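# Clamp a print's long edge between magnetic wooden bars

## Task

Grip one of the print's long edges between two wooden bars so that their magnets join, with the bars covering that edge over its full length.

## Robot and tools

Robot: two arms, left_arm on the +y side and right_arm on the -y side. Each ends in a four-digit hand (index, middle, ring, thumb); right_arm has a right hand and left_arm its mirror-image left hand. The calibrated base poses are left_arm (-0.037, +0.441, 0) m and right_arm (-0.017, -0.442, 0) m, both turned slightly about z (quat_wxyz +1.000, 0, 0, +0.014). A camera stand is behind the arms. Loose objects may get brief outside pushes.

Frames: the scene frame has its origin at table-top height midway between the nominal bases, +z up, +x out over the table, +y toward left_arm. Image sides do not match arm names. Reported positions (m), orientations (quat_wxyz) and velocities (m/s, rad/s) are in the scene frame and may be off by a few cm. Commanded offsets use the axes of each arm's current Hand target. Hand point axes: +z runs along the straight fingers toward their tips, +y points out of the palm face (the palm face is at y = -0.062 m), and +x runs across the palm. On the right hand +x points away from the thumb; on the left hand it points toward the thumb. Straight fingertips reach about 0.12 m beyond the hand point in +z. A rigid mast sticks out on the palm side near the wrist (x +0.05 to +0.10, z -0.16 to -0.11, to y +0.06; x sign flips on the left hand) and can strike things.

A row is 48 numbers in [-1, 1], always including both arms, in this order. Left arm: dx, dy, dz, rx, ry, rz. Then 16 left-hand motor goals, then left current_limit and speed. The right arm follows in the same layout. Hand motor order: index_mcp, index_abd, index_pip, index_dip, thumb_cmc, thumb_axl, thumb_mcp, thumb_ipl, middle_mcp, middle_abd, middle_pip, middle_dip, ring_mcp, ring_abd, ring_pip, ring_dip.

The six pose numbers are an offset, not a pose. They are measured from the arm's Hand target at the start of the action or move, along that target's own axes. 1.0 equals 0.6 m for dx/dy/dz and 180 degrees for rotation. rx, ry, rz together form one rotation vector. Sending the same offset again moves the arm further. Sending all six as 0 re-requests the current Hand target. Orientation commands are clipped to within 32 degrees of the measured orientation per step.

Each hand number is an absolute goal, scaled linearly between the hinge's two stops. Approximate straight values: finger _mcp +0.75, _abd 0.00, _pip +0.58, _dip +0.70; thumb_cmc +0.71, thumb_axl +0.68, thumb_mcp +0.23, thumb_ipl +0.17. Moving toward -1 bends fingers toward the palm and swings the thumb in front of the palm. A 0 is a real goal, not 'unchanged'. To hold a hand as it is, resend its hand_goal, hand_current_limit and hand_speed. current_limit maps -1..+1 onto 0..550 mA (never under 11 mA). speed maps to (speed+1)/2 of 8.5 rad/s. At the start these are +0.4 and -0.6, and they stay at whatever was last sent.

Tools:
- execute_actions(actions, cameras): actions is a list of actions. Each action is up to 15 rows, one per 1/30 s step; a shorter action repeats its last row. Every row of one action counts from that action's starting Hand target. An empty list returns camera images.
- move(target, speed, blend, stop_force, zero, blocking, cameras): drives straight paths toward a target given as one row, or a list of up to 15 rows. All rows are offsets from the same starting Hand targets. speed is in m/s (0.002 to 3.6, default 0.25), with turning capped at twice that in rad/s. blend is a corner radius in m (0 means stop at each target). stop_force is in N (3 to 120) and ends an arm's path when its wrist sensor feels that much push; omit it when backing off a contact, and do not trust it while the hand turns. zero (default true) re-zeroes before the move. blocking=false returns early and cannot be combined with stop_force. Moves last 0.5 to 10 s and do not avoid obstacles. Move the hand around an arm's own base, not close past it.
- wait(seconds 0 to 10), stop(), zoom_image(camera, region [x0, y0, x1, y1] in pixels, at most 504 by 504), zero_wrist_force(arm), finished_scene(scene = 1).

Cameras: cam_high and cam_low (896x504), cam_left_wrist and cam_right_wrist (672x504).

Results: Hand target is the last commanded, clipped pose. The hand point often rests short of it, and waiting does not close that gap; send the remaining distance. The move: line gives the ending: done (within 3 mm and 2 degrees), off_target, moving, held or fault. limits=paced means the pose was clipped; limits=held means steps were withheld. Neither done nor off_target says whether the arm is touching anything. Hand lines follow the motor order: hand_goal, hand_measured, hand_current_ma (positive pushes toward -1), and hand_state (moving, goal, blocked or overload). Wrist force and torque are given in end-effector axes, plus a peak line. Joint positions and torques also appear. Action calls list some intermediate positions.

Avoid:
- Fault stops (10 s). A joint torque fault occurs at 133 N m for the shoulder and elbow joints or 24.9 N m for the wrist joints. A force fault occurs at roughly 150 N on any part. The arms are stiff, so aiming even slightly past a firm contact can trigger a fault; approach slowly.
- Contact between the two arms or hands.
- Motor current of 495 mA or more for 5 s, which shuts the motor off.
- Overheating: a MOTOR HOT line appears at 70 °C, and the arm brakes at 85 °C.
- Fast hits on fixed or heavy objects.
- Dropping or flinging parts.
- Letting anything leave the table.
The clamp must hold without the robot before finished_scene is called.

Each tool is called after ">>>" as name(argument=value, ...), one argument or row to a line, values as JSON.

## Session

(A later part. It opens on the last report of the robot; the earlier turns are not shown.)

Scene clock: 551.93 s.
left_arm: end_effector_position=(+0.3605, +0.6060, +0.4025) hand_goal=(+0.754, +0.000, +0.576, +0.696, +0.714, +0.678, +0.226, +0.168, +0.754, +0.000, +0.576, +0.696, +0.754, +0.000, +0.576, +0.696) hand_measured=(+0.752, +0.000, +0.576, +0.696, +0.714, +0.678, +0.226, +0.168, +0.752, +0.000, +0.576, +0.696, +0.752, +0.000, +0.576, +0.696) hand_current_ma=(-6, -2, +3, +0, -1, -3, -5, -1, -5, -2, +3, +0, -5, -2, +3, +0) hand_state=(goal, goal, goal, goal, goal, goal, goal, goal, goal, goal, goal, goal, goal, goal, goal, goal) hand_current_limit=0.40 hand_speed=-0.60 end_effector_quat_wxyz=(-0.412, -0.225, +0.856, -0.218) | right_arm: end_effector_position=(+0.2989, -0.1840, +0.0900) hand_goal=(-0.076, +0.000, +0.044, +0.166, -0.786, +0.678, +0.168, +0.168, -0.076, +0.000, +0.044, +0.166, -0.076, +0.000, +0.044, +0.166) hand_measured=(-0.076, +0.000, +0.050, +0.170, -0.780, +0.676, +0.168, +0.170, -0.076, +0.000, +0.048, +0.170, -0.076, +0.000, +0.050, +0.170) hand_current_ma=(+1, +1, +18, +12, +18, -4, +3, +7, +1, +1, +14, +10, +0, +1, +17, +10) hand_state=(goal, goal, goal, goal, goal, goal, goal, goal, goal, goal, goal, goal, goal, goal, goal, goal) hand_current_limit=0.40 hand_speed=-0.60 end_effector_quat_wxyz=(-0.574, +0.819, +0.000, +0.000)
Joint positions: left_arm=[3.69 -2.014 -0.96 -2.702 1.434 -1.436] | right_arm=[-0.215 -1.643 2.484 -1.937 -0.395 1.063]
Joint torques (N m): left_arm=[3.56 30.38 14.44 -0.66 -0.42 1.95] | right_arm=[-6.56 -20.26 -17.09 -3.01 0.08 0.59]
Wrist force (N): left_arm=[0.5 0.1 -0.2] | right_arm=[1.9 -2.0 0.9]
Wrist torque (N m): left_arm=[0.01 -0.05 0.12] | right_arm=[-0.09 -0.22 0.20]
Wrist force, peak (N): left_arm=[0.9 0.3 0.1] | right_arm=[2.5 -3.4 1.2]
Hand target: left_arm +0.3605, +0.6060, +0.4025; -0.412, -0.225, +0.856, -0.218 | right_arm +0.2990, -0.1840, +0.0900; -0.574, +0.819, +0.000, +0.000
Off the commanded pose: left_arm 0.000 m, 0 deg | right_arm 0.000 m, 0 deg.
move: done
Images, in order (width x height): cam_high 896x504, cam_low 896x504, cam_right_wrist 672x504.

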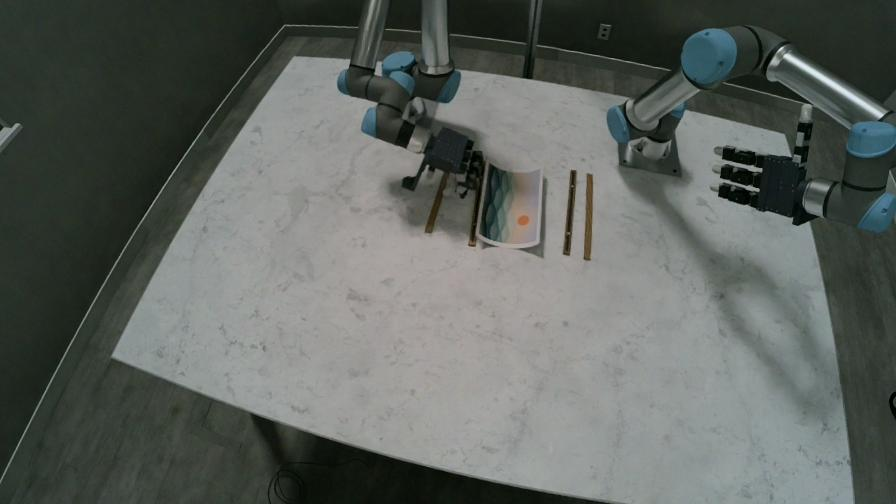

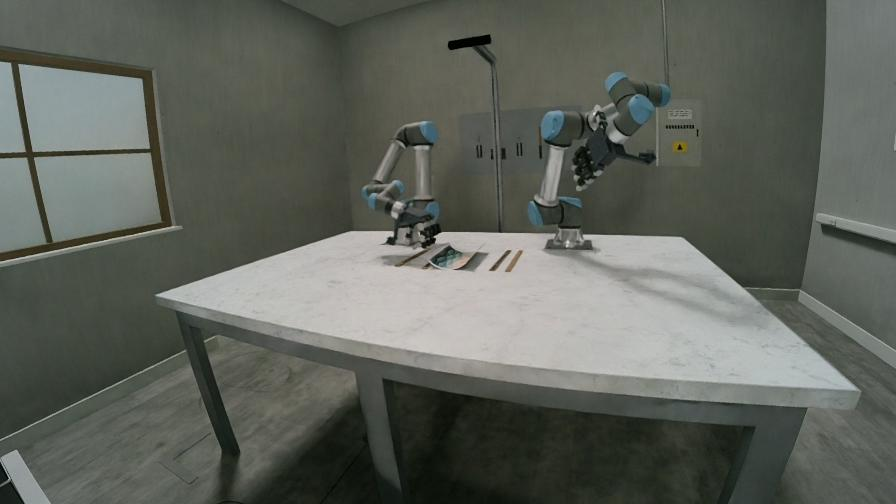

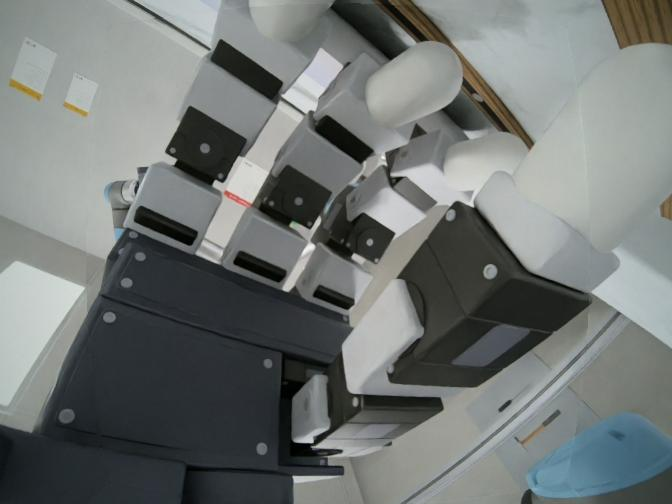

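>>> move(
  target=[0,0,0,0,0,0,0.754,0,0.576,0.696,0.714,0.678,0.226,0.168,0.754,0,0.576,0.696,0.754,0,0.576,0.696,0.4,-0.6,0,0.0561,0.031,0,0,0,-0.0753,0,0.0438,0.1667,-0.786,0.678,0.1685,0.168,-0.0753,0,0.0438,0.1667,-0.0753,0,0.0438,0.1667,0.4,-0.6],
  speed=0.06,
  cameras=["cam_high","cam_low","cam_right_wrist"],
)

>>> zoom_image(
  camera="cam_high",
  region=[415, 140, 515, 240],
)

>>> zoom_image(
  camera="cam_low",
  region=[380, 225, 460, 280],
)

>>> zoom_image(
  camera="cam_right_wrist",
  region=[340, 0, 672, 260],
)

Scene clock: 565.57 s.
left_arm: end_effector_position=(+0.3605, +0.6060, +0.4025) hand_goal=(+0.754, +0.000, +0.576, +0.696, +0.714, +0.678, +0.226, +0.168, +0.754, +0.000, +0.576, +0.696, +0.754, +0.000, +0.576, +0.696) hand_measured=(+0.752, +0.000, +0.576, +0.696, +0.714, +0.678, +0.226, +0.168, +0.752, +0.000, +0.576, +0.696, +0.752, +0.000, +0.576, +0.696) hand_current_ma=(-6, -2, +3, +0, -1, -3, -5, -1, -5, -2, +3, +0, -5, -2, +3, +0) hand_state=(goal, goal, goal, goal, goal, goal, goal, goal, goal, goal, goal, goal, goal, goal, goal, goal) hand_current_limit=0.40 hand_speed=-0.60 end_effector_quat_wxyz=(-0.412, -0.225, +0.856, -0.218) | right_arm: end_effector_position=(+0.2989, -0.1780, +0.0520) hand_goal=(-0.076, +0.000, +0.044, +0.166, -0.786, +0.678, +0.168, +0.168, -0.076, +0.000, +0.044, +0.166, -0.076, +0.000, +0.044, +0.166) hand_measured=(-0.076, +0.000, +0.050, +0.170, -0.780, +0.676, +0.168, +0.170, -0.076, +0.000, +0.048, +0.170, -0.076, +0.000, +0.050, +0.170) hand_current_ma=(+1, +1, +18, +12, +18, -4, +3, +7, +1, +1, +14, +10, +0, +1, +17, +10) hand_state=(goal, goal, goal, goal, goal, goal, goal, goal, goal, goal, goal, goal, goal, goal, goal, goal) hand_current_limit=0.40 hand_speed=-0.60 end_effector_quat_wxyz=(-0.574, +0.819, +0.000, +0.000)
Joint positions: left_arm=[3.69 -2.014 -0.96 -2.702 1.434 -1.436] | right_arm=[-0.197 -1.511 2.532 -2.156 -0.387 1.106]
Joint torques (N m): left_arm=[2.96 30.39 14.57 -0.68 -0.45 2.02] | right_arm=[-4.35 -15.94 -19.91 -0.57 1.59 -1.24]
Wrist force (N): left_arm=[0.1 0.3 0.2] | right_arm=[2.2 -2.4 1.2]
Wrist torque (N m): left_arm=[0.00 0.00 0.08] | right_arm=[-0.17 -0.26 0.14]
Wrist force, peak (N): left_arm=[0.8 0.0 0.0] | right_arm=[2.7 -2.5 1.3]
Hand target: left_arm +0.3605, +0.6060, +0.4025; -0.412, -0.225, +0.856, -0.218 | right_arm +0.2989, -0.1780, +0.0520; -0.574, +0.819, +0.000, +0.000
Off the commanded pose: left_arm 0.000 m, 0 deg | right_arm 0.000 m, 0 deg.
move: done
Images, in order (width x height): cam_high 896x504, cam_low 896x504, cam_right_wrist 672x504.

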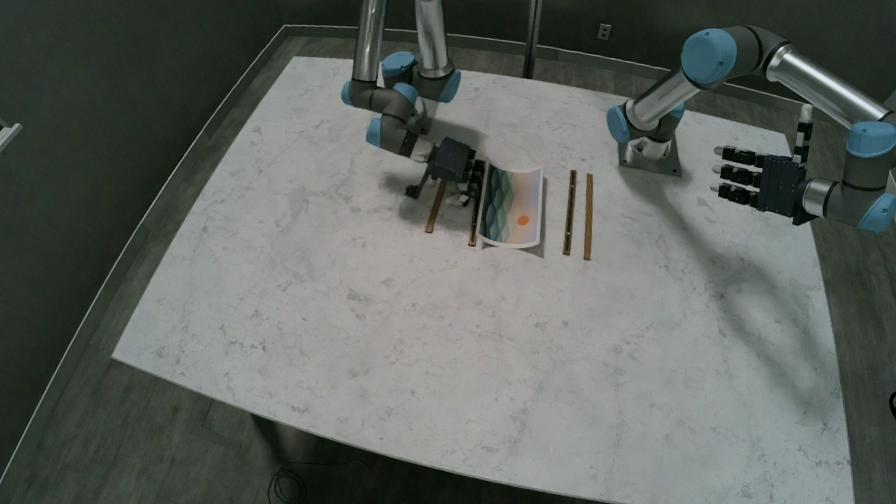

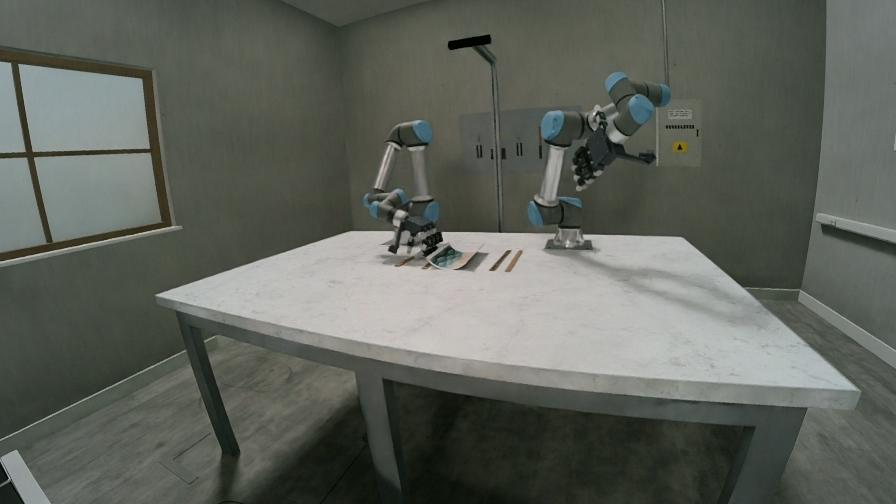

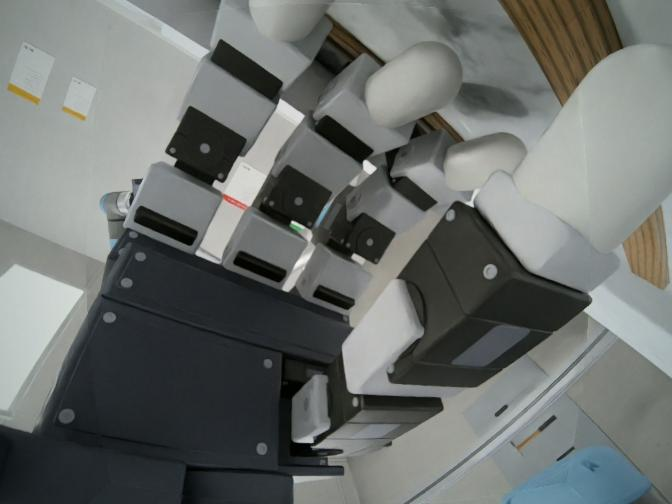

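Scaled by 5.040 from the camera's 896x504 image, which has a finer 1280x720 frame.

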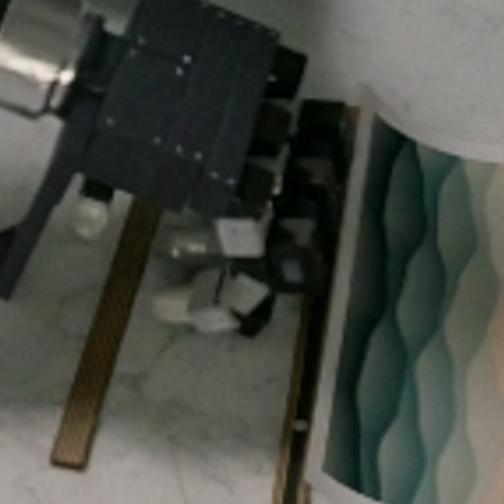

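Scaled by 6.300 from the camera's 896x504 image, which has a finer 1280x720 frame.

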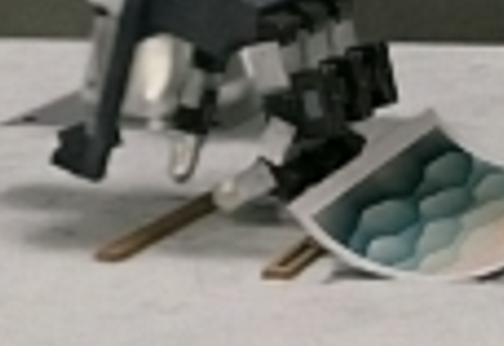

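Scaled by 1.518 from the camera's 672x504 image, which has a finer 960x720 frame.

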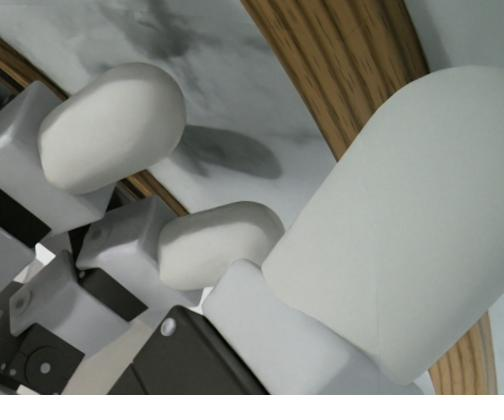

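>>> move(
  target=[0,0,0,0,0,0,0.754,0,0.576,0.696,0.714,0.678,0.226,0.168,0.754,0,0.576,0.696,0.754,0,0.576,0.696,0.4,-0.6,0,0.0251,0.0091,0,0,0,-0.0753,0,0.0438,0.1667,-0.786,0.678,0.1685,0.168,-0.0753,0,0.0438,0.1667,-0.0753,0,0.0438,0.1667,0.4,-0.6],
  speed=0.006,
  stop_force=3,
  cameras=["cam_high","cam_low","cam_right_wrist"],
)

>>> zoom_image(
  camera="cam_low",
  region=[380, 225, 460, 280],
)

>>> zoom_image(
  camera="cam_right_wrist",
  region=[340, 0, 672, 260],
)

Scene clock: 575.33 s.
left_arm: end_effector_position=(+0.3605, +0.6060, +0.4025) hand_goal=(+0.754, +0.000, +0.576, +0.696, +0.714, +0.678, +0.226, +0.168, +0.754, +0.000, +0.576, +0.696, +0.754, +0.000, +0.576, +0.696) hand_measured=(+0.752, +0.000, +0.576, +0.696, +0.714, +0.678, +0.226, +0.168, +0.752, +0.000, +0.576, +0.696, +0.752, +0.000, +0.576, +0.696) hand_current_ma=(-6, -2, +3, +0, -1, -3, -5, -1, -5, -2, +3, +0, -5, -2, +3, +0) hand_state=(goal, goal, goal, goal, goal, goal, goal, goal, goal, goal, goal, goal, goal, goal, goal, goal) hand_current_limit=0.40 hand_speed=-0.60 end_effector_quat_wxyz=(-0.412, -0.225, +0.856, -0.218) | right_arm: end_effector_position=(+0.2989, -0.1780, +0.0421) hand_goal=(-0.076, +0.000, +0.044, +0.166, -0.786, +0.678, +0.168, +0.168, -0.076, +0.000, +0.044, +0.166, -0.076, +0.000, +0.044, +0.166) hand_measured=(-0.076, +0.000, +0.044, +0.166, -0.780, +0.676, +0.168, +0.170, -0.076, +0.000, +0.044, +0.166, -0.076, +0.000, +0.044, +0.166) hand_current_ma=(+1, +1, +2, -1, +18, -4, +3, +7, +1, +1, +2, +0, +0, +1, +3, +0) hand_state=(goal, goal, goal, goal, goal, goal, goal, goal, goal, goal, goal, goal, goal, goal, goal, goal) hand_current_limit=0.40 hand_speed=-0.60 end_effector_quat_wxyz=(-0.574, +0.819, +0.000, +0.000)
Joint positions: left_arm=[3.69 -2.014 -0.96 -2.702 1.434 -1.436] | right_arm=[-0.197 -1.476 2.541 -2.2 -0.387 1.106]
Joint torques (N m): left_arm=[3.9 29.1 14.36 -0.73 -0.56 1.98] | right_arm=[-5.4 -24.14 -18.39 0.15 -1.18 -0.62]
Wrist force (N): left_arm=[0.4 -0.1 0.0] | right_arm=[2.4 -2.4 0.9]
Wrist torque (N m): left_arm=[-0.03 -0.04 0.11] | right_arm=[-0.13 -0.28 0.16]
Wrist force, peak (N): left_arm=[0.6 0.7 0.1] | right_arm=[2.3 -6.2 1.4]
Hand target: left_arm +0.3605, +0.6060, +0.4025; -0.412, -0.225, +0.856, -0.218 | right_arm +0.2989, -0.1780, +0.0421; -0.574, +0.819, +0.000, +0.000 (not the last commanded pose)
Off the commanded pose: left_arm 0.000 m, 0 deg | right_arm 0.006 m, 0 deg.
move: contact (right_arm)
Images, in order (width x height): cam_high 896x504, cam_low 896x504, cam_right_wrist 672x504.

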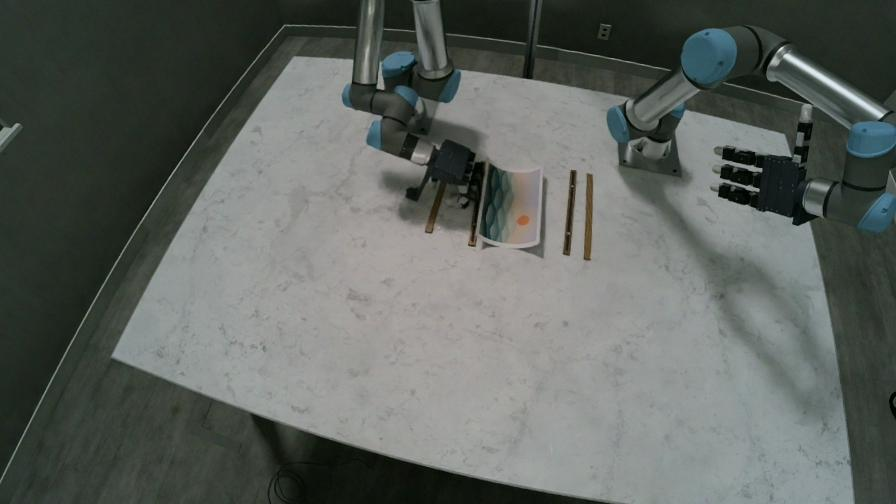

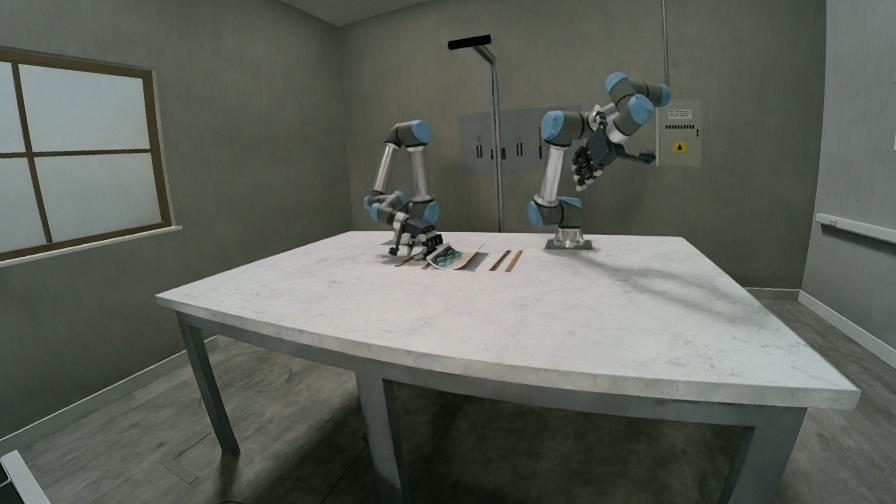

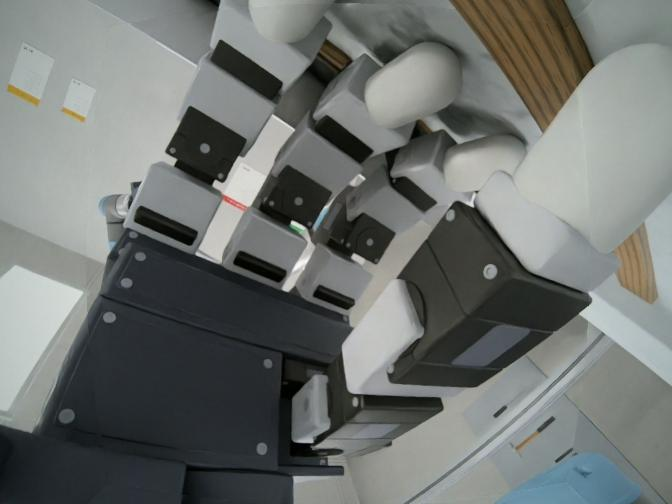

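Scaled by 6.300 from the camera's 896x504 image, which has a finer 1280x720 frame.

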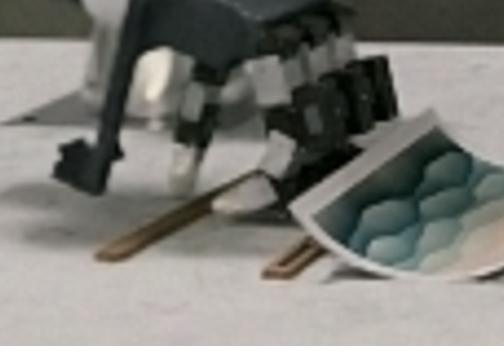

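Scaled by 1.518 from the camera's 672x504 image, which has a finer 960x720 frame.

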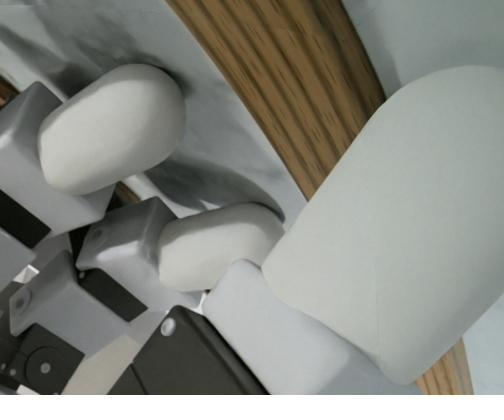

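>>> move(
  target=[0,0,0,0,0,0,0.754,0,0.576,0.696,0.714,0.678,0.226,0.168,0.754,0,0.576,0.696,0.754,0,0.576,0.696,0.4,-0.6,0,0,0,0,0,0,-0.0753,0,0.0438,0.1667,-0.786,0.678,-0.17,0.168,-0.0753,0,0.0438,0.1667,-0.0753,0,0.0438,0.1667,0.2,-0.93],
  cameras=["cam_high","cam_low","cam_right_wrist"],
)

>>> zoom_image(
  camera="cam_low",
  region=[380, 225, 460, 280],
)

>>> zoom_image(
  camera="cam_right_wrist",
  region=[340, 0, 672, 260],
)

>>> zoom_image(
  camera="cam_high",
  region=[415, 140, 515, 250],
)

Scene clock: 585.77 s.
left_arm: end_effector_position=(+0.3605, +0.6060, +0.4025) hand_goal=(+0.754, +0.000, +0.576, +0.696, +0.714, +0.678, +0.226, +0.168, +0.754, +0.000, +0.576, +0.696, +0.754, +0.000, +0.576, +0.696) hand_measured=(+0.752, +0.000, +0.576, +0.696, +0.714, +0.678, +0.226, +0.168, +0.752, +0.000, +0.576, +0.696, +0.752, +0.000, +0.576, +0.696) hand_current_ma=(-6, -2, +3, +0, -1, -3, -5, -1, -5, -2, +3, +0, -5, -2, +3, +0) hand_state=(goal, goal, goal, goal, goal, goal, goal, goal, goal, goal, goal, goal, goal, goal, goal, goal) hand_current_limit=0.40 hand_speed=-0.60 end_effector_quat_wxyz=(-0.412, -0.225, +0.856, -0.218) | right_arm: end_effector_position=(+0.2989, -0.1780, +0.0421) hand_goal=(-0.076, +0.000, +0.044, +0.166, -0.786, +0.678, -0.170, +0.168, -0.076, +0.000, +0.044, +0.166, -0.076, +0.000, +0.044, +0.166) hand_measured=(-0.074, +0.000, +0.044, +0.166, -0.784, +0.676, +0.000, +0.180, -0.076, +0.000, +0.044, +0.166, -0.076, +0.000, +0.044, +0.166) hand_current_ma=(+4, +1, +2, -1, +8, -4, +330, +60, +3, +1, +2, +0, +2, +1, +3, +0) hand_state=(goal, goal, goal, goal, goal, goal, blocked, goal, goal, goal, goal, goal, goal, goal, goal, goal) hand_current_limit=0.20 hand_speed=-0.93 end_effector_quat_wxyz=(-0.574, +0.819, +0.000, +0.000)
Joint positions: left_arm=[3.69 -2.014 -0.96 -2.702 1.434 -1.436] | right_arm=[-0.197 -1.476 2.541 -2.2 -0.387 1.106]
Joint torques (N m): left_arm=[3.97 29.8 14.26 -0.74 -0.65 1.97] | right_arm=[2.42 -23.51 -17.16 -0.03 -1.06 0.54]
Wrist force (N): left_arm=[0.1 -0.2 0.4] | right_arm=[2.4 -3.1 0.1]
Wrist torque (N m): left_arm=[-0.08 0.00 0.10] | right_arm=[-0.20 -0.27 0.16]
Wrist force, peak (N): left_arm=[0.8 0.0 0.4] | right_arm=[2.3 -3.7 0.0]
Hand target: left_arm +0.3605, +0.6060, +0.4025; -0.412, -0.225, +0.856, -0.218 | right_arm +0.2989, -0.1780, +0.0421; -0.574, +0.819, +0.000, +0.000
Off the commanded pose: left_arm 0.000 m, 0 deg | right_arm 0.000 m, 0 deg.
move: done
Images, in order (width x height): cam_high 896x504, cam_low 896x504, cam_right_wrist 672x504.

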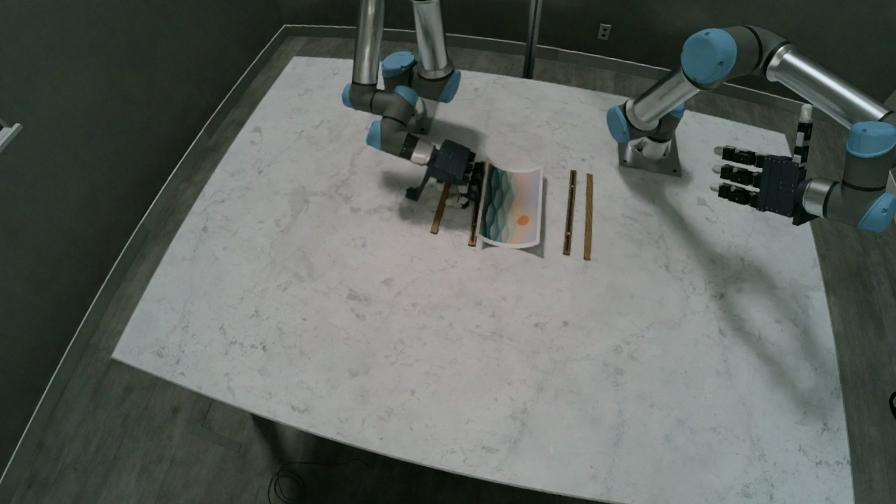

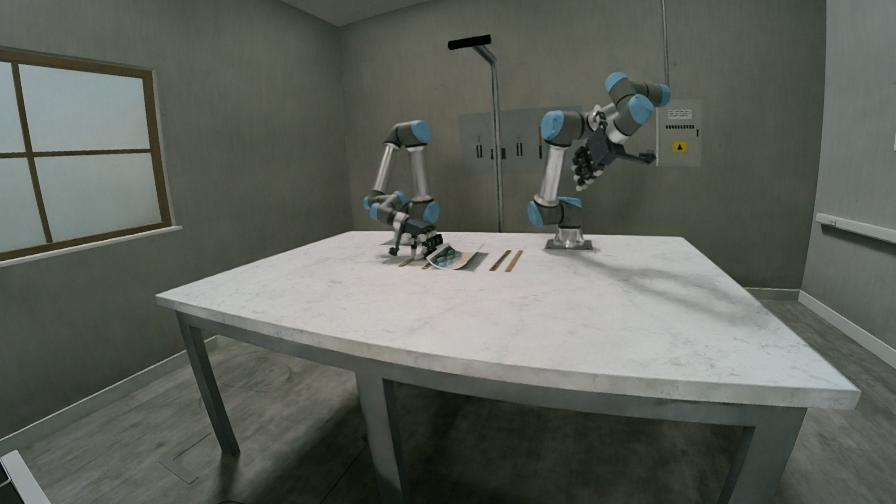

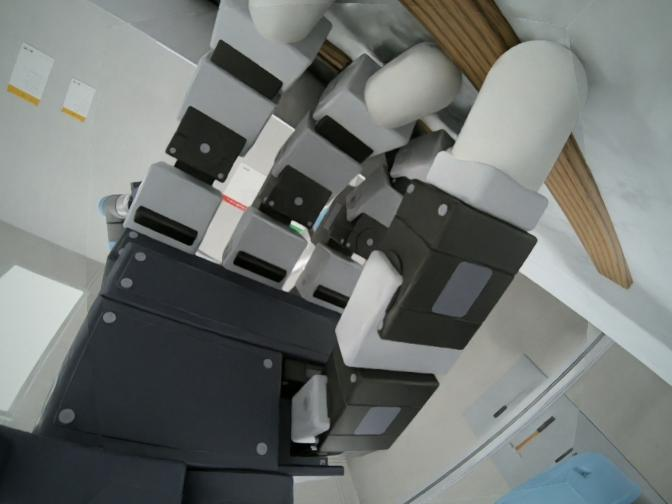

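Scaled by 6.300 from the camera's 896x504 image, which has a finer 1280x720 frame.

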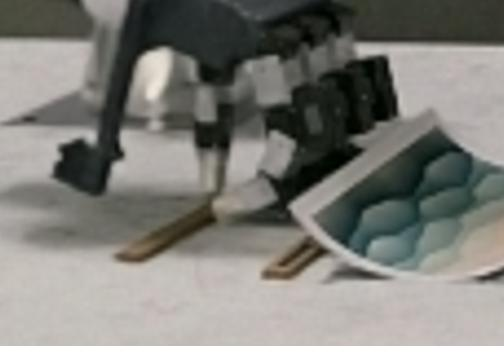

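Scaled by 1.518 from the camera's 672x504 image, which has a finer 960x720 frame.

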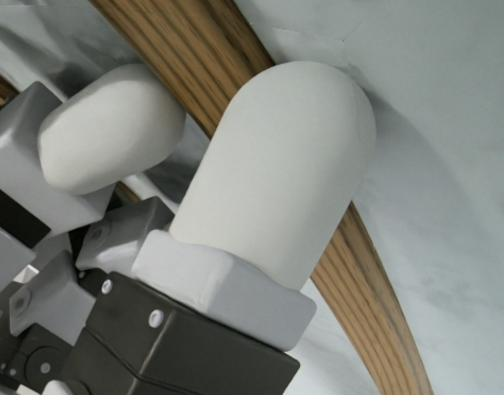

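Scaled by 4.582 from the camera's 896x504 image, which has a finer 1280x720 frame.

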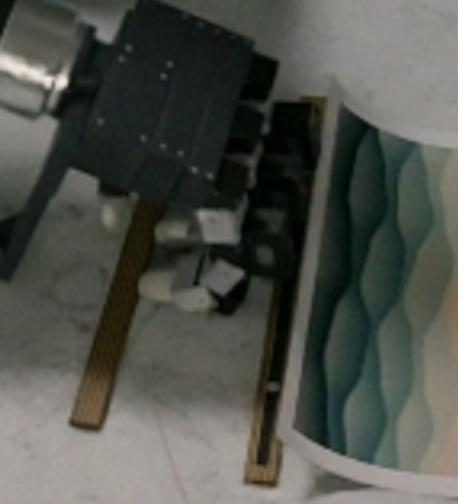

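>>> move(
  target=[0,0,0,0,0,0,0.754,0,0.576,0.696,0.714,0.678,0.226,0.168,0.754,0,0.576,0.696,0.754,0,0.576,0.696,0.4,-0.6,0,-0.0313,-0.0114,0,0,0,-0.0753,0,0.0438,0.1667,-0.786,0.678,-0.17,0.168,-0.0753,0,0.0438,0.1667,-0.0753,0,0.0438,0.1667,0.2,-0.93],
  speed=0.03,
  cameras=["cam_high","cam_low","cam_right_wrist"],
)

>>> zoom_image(
  camera="cam_low",
  region=[380, 225, 460, 280],
)

>>> zoom_image(
  camera="cam_right_wrist",
  region=[340, 0, 672, 260],
)

>>> zoom_image(
  camera="cam_high",
  region=[415, 140, 515, 250],
)

Scene clock: 597.53 s.
left_arm: end_effector_position=(+0.3605, +0.6060, +0.4025) hand_goal=(+0.754, +0.000, +0.576, +0.696, +0.714, +0.678, +0.226, +0.168, +0.754, +0.000, +0.576, +0.696, +0.754, +0.000, +0.576, +0.696) hand_measured=(+0.752, +0.000, +0.576, +0.696, +0.714, +0.678, +0.226, +0.168, +0.752, +0.000, +0.576, +0.696, +0.752, +0.000, +0.576, +0.696) hand_current_ma=(-6, -2, +3, +0, -1, -3, -5, -1, -5, -2, +3, +0, -5, -2, +3, +0) hand_state=(goal, goal, goal, goal, goal, goal, goal, goal, goal, goal, goal, goal, goal, goal, goal, goal) hand_current_limit=0.40 hand_speed=-0.60 end_effector_quat_wxyz=(-0.412, -0.225, +0.856, -0.218) | right_arm: end_effector_position=(+0.2990, -0.1780, +0.0621) hand_goal=(-0.076, +0.000, +0.044, +0.166, -0.786, +0.678, -0.170, +0.168, -0.076, +0.000, +0.044, +0.166, -0.076, +0.000, +0.044, +0.166) hand_measured=(-0.074, +0.000, +0.046, +0.166, -0.782, +0.678, -0.126, +0.176, -0.068, +0.000, +0.046, +0.166, -0.074, +0.000, +0.046, +0.166) hand_current_ma=(+4, +1, +7, -1, +9, -3, +230, +39, +27, +1, +4, +0, +4, +1, +4, +0) hand_state=(goal, goal, goal, goal, goal, goal, blocked, goal, goal, goal, goal, goal, goal, goal, goal, goal) hand_current_limit=0.20 hand_speed=-0.93 end_effector_quat_wxyz=(-0.574, +0.819, +0.000, +0.000) end_effector_velocity=(+0.001, +0.000, +0.000) end_effector_angular_velocity=(+0.001, -0.005, -0.001)
Joint positions: left_arm=[3.69 -2.014 -0.96 -2.702 1.434 -1.436] | right_arm=[-0.197 -1.546 2.522 -2.111 -0.387 1.106]
Joint velocities: left_arm=[within noise] | right_arm=[0 0.003 0 -0.007 0.002 0]
Joint torques (N m): left_arm=[3.14 29.51 14.04 -0.76 -0.61 1.98] | right_arm=[-4.65 -7.67 -6.94 -4.12 0.34 -1.29]
Wrist force (N): left_arm=[0.1 0.0 0.0] | right_arm=[2.4 -2.1 1.2]
Wrist torque (N m): left_arm=[-0.02 0.00 0.09] | right_arm=[-0.16 -0.28 0.19]
Wrist force, peak (N): left_arm=[0.6 0.5 -0.1] | right_arm=[2.6 -3.8 -0.3]
Hand target: left_arm +0.3605, +0.6060, +0.4025; -0.412, -0.225, +0.856, -0.218 | right_arm +0.2989, -0.1780, +0.0621; -0.574, +0.819, +0.000, +0.000
Off the commanded pose: left_arm 0.000 m, 0 deg | right_arm 0.000 m, 0 deg.
move: done
Images, in order (width x height): cam_high 896x504, cam_low 896x504, cam_right_wrist 672x504.

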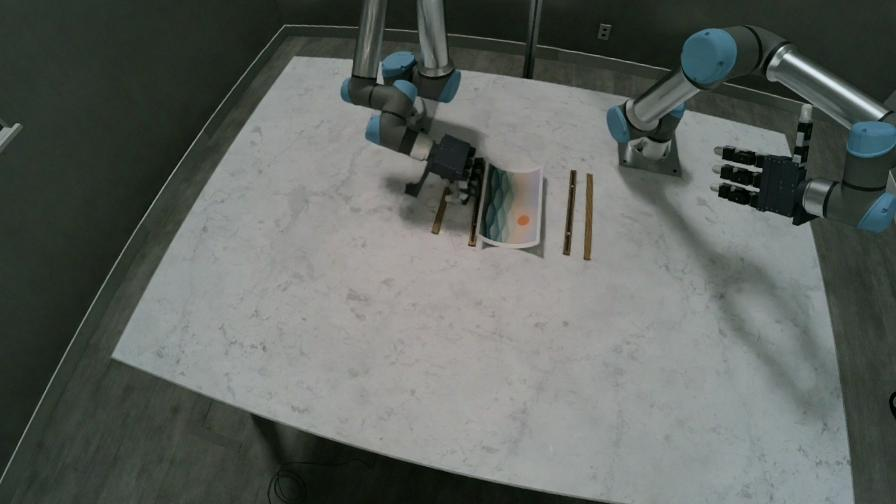

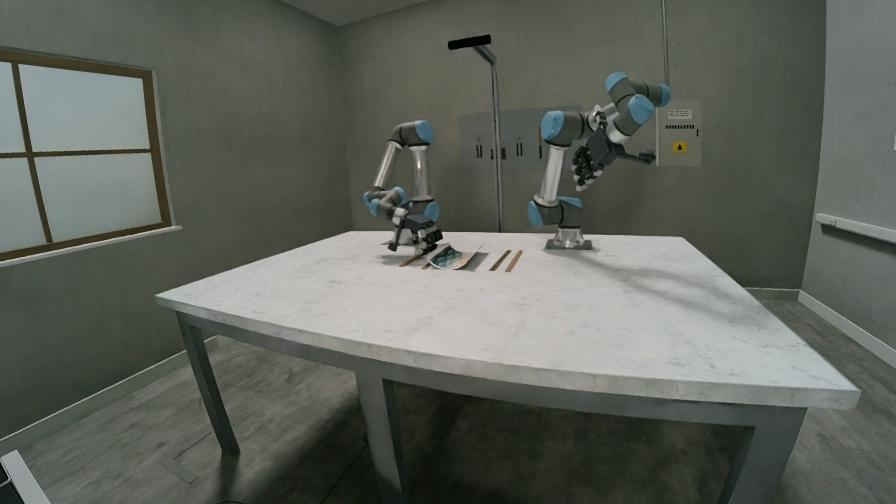

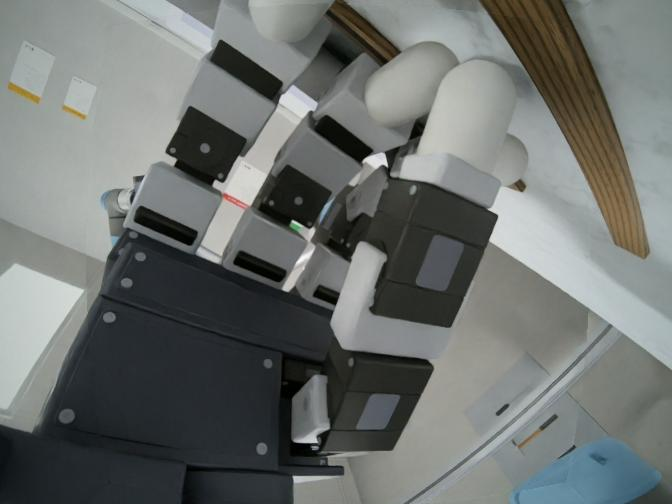

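Scaled by 6.300 from the camera's 896x504 image, which has a finer 1280x720 frame.

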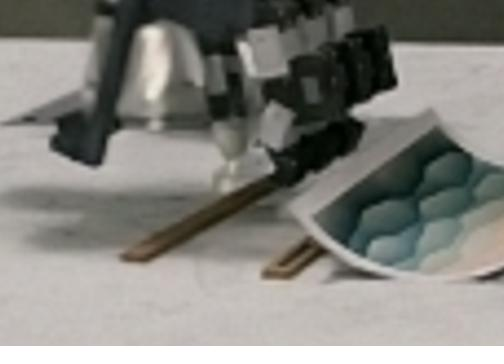

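Scaled by 1.518 from the camera's 672x504 image, which has a finer 960x720 frame.

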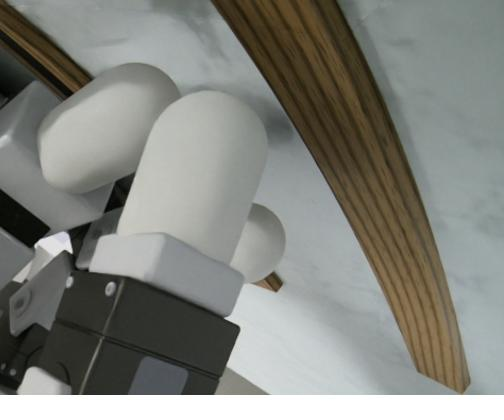

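Scaled by 4.582 from the camera's 896x504 image, which has a finer 1280x720 frame.

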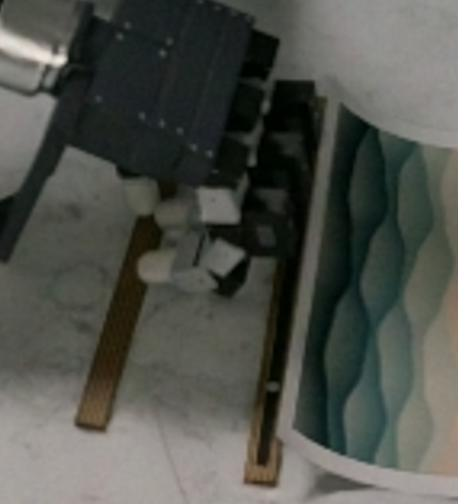

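>>> move(
  target=[0,0,0,0,0,0,0.754,0,0.576,0.696,0.714,0.678,0.226,0.168,0.754,0,0.576,0.696,0.754,0,0.576,0.696,0.4,-0.6,0,-0.0783,-0.0285,0,0,0,-0.0562,0,0.0109,0.1341,-0.786,0.678,0.1685,0.168,-0.0562,0,0.0109,0.1341,-0.0562,0,0.0109,0.1341,0.4,-0.8],
  speed=0.08,
  cameras=["cam_high","cam_low","cam_right_wrist"],
)

>>> zoom_image(
  camera="cam_high",
  region=[410, 130, 510, 250],
)

>>> zoom_image(
  camera="cam_low",
  region=[380, 225, 460, 280],
)

Scene clock: 634.30 s.
left_arm: end_effector_position=(+0.3605, +0.6060, +0.4025) hand_goal=(+0.754, +0.000, +0.576, +0.696, +0.714, +0.678, +0.226, +0.168, +0.754, +0.000, +0.576, +0.696, +0.754, +0.000, +0.576, +0.696) hand_measured=(+0.752, +0.000, +0.576, +0.696, +0.714, +0.678, +0.226, +0.168, +0.752, +0.000, +0.576, +0.696, +0.752, +0.000, +0.576, +0.696) hand_current_ma=(-6, -2, +3, +0, -1, -3, -5, -1, -5, -2, +3, +0, -5, -2, +3, +0) hand_state=(goal, goal, goal, goal, goal, goal, goal, goal, goal, goal, goal, goal, goal, goal, goal, goal) hand_current_limit=0.40 hand_speed=-0.60 end_effector_quat_wxyz=(-0.412, -0.225, +0.856, -0.218) | right_arm: end_effector_position=(+0.2990, -0.1780, +0.1121) hand_goal=(-0.056, +0.000, +0.010, +0.134, -0.786, +0.678, +0.168, +0.168, -0.056, +0.000, +0.010, +0.134, -0.056, +0.000, +0.010, +0.134) hand_measured=(-0.060, +0.000, +0.016, +0.138, -0.782, +0.678, +0.164, +0.170, -0.054, +0.000, +0.014, +0.138, -0.062, +0.000, +0.016, +0.138) hand_current_ma=(-16, +1, +18, +12, +9, -3, -18, +8, +3, +1, +14, +10, -18, +1, +18, +10) hand_state=(goal, goal, goal, goal, goal, goal, goal, goal, goal, goal, goal, goal, goal, goal, goal, goal) hand_current_limit=0.40 hand_speed=-0.80 end_effector_quat_wxyz=(-0.574, +0.819, +0.000, +0.000)
Joint positions: left_arm=[3.69 -2.014 -0.96 -2.702 1.434 -1.436] | right_arm=[-0.197 -1.695 2.46 -1.901 -0.387 1.105]
Joint torques (N m): left_arm=[3.68 30.04 14.86 -0.75 -0.9 2] | right_arm=[-3.77 -12.35 -7.92 -3.42 -0.62 1.15]
Wrist force (N): left_arm=[0.1 0.2 -0.1] | right_arm=[1.9 -2.2 1.2]
Wrist torque (N m): left_arm=[0.00 0.00 0.08] | right_arm=[-0.14 -0.23 0.19]
Wrist force, peak (N): left_arm=[0.8 0.3 0.4] | right_arm=[2.6 -2.9 1.0]
Hand target: left_arm +0.3605, +0.6060, +0.4025; -0.412, -0.225, +0.856, -0.218 | right_arm +0.2990, -0.1780, +0.1121; -0.574, +0.819, +0.000, +0.000
Off the commanded pose: left_arm 0.000 m, 0 deg | right_arm 0.000 m, 0 deg.
move: done
Images, in order (width x height): cam_high 896x504, cam_low 896x504, cam_right_wrist 672x504.

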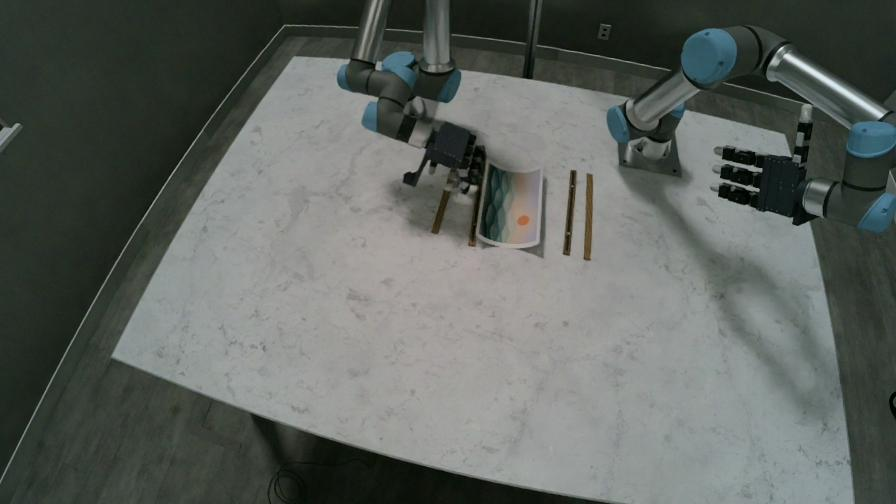

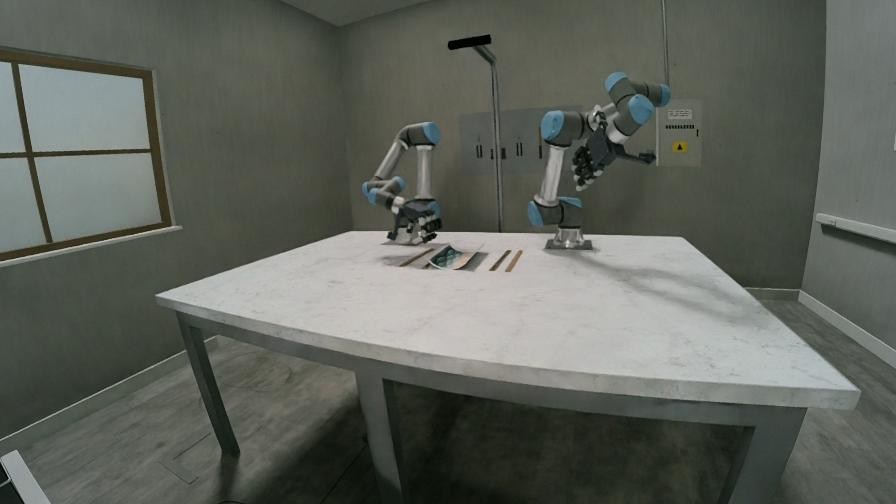

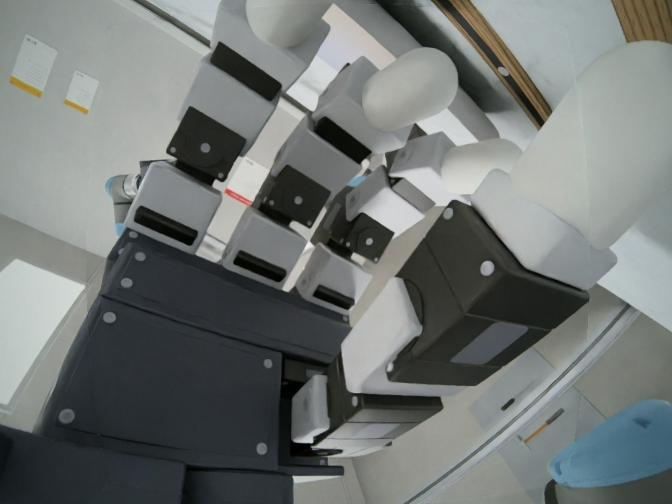

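Scaled by 4.200 from the camera's 896x504 image, which has a finer 1280x720 frame.

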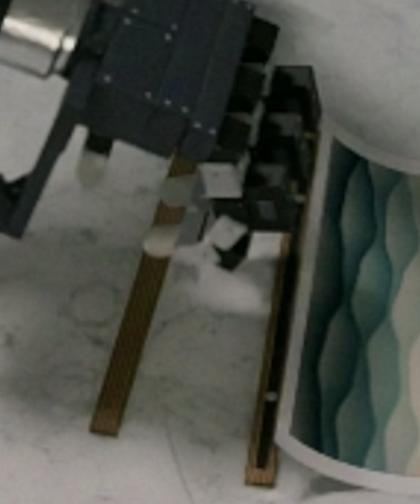

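Scaled by 6.300 from the camera's 896x504 image, which has a finer 1280x720 frame.

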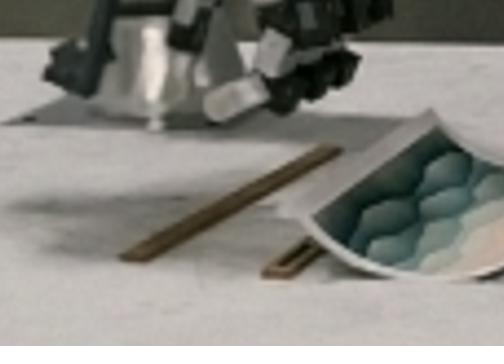

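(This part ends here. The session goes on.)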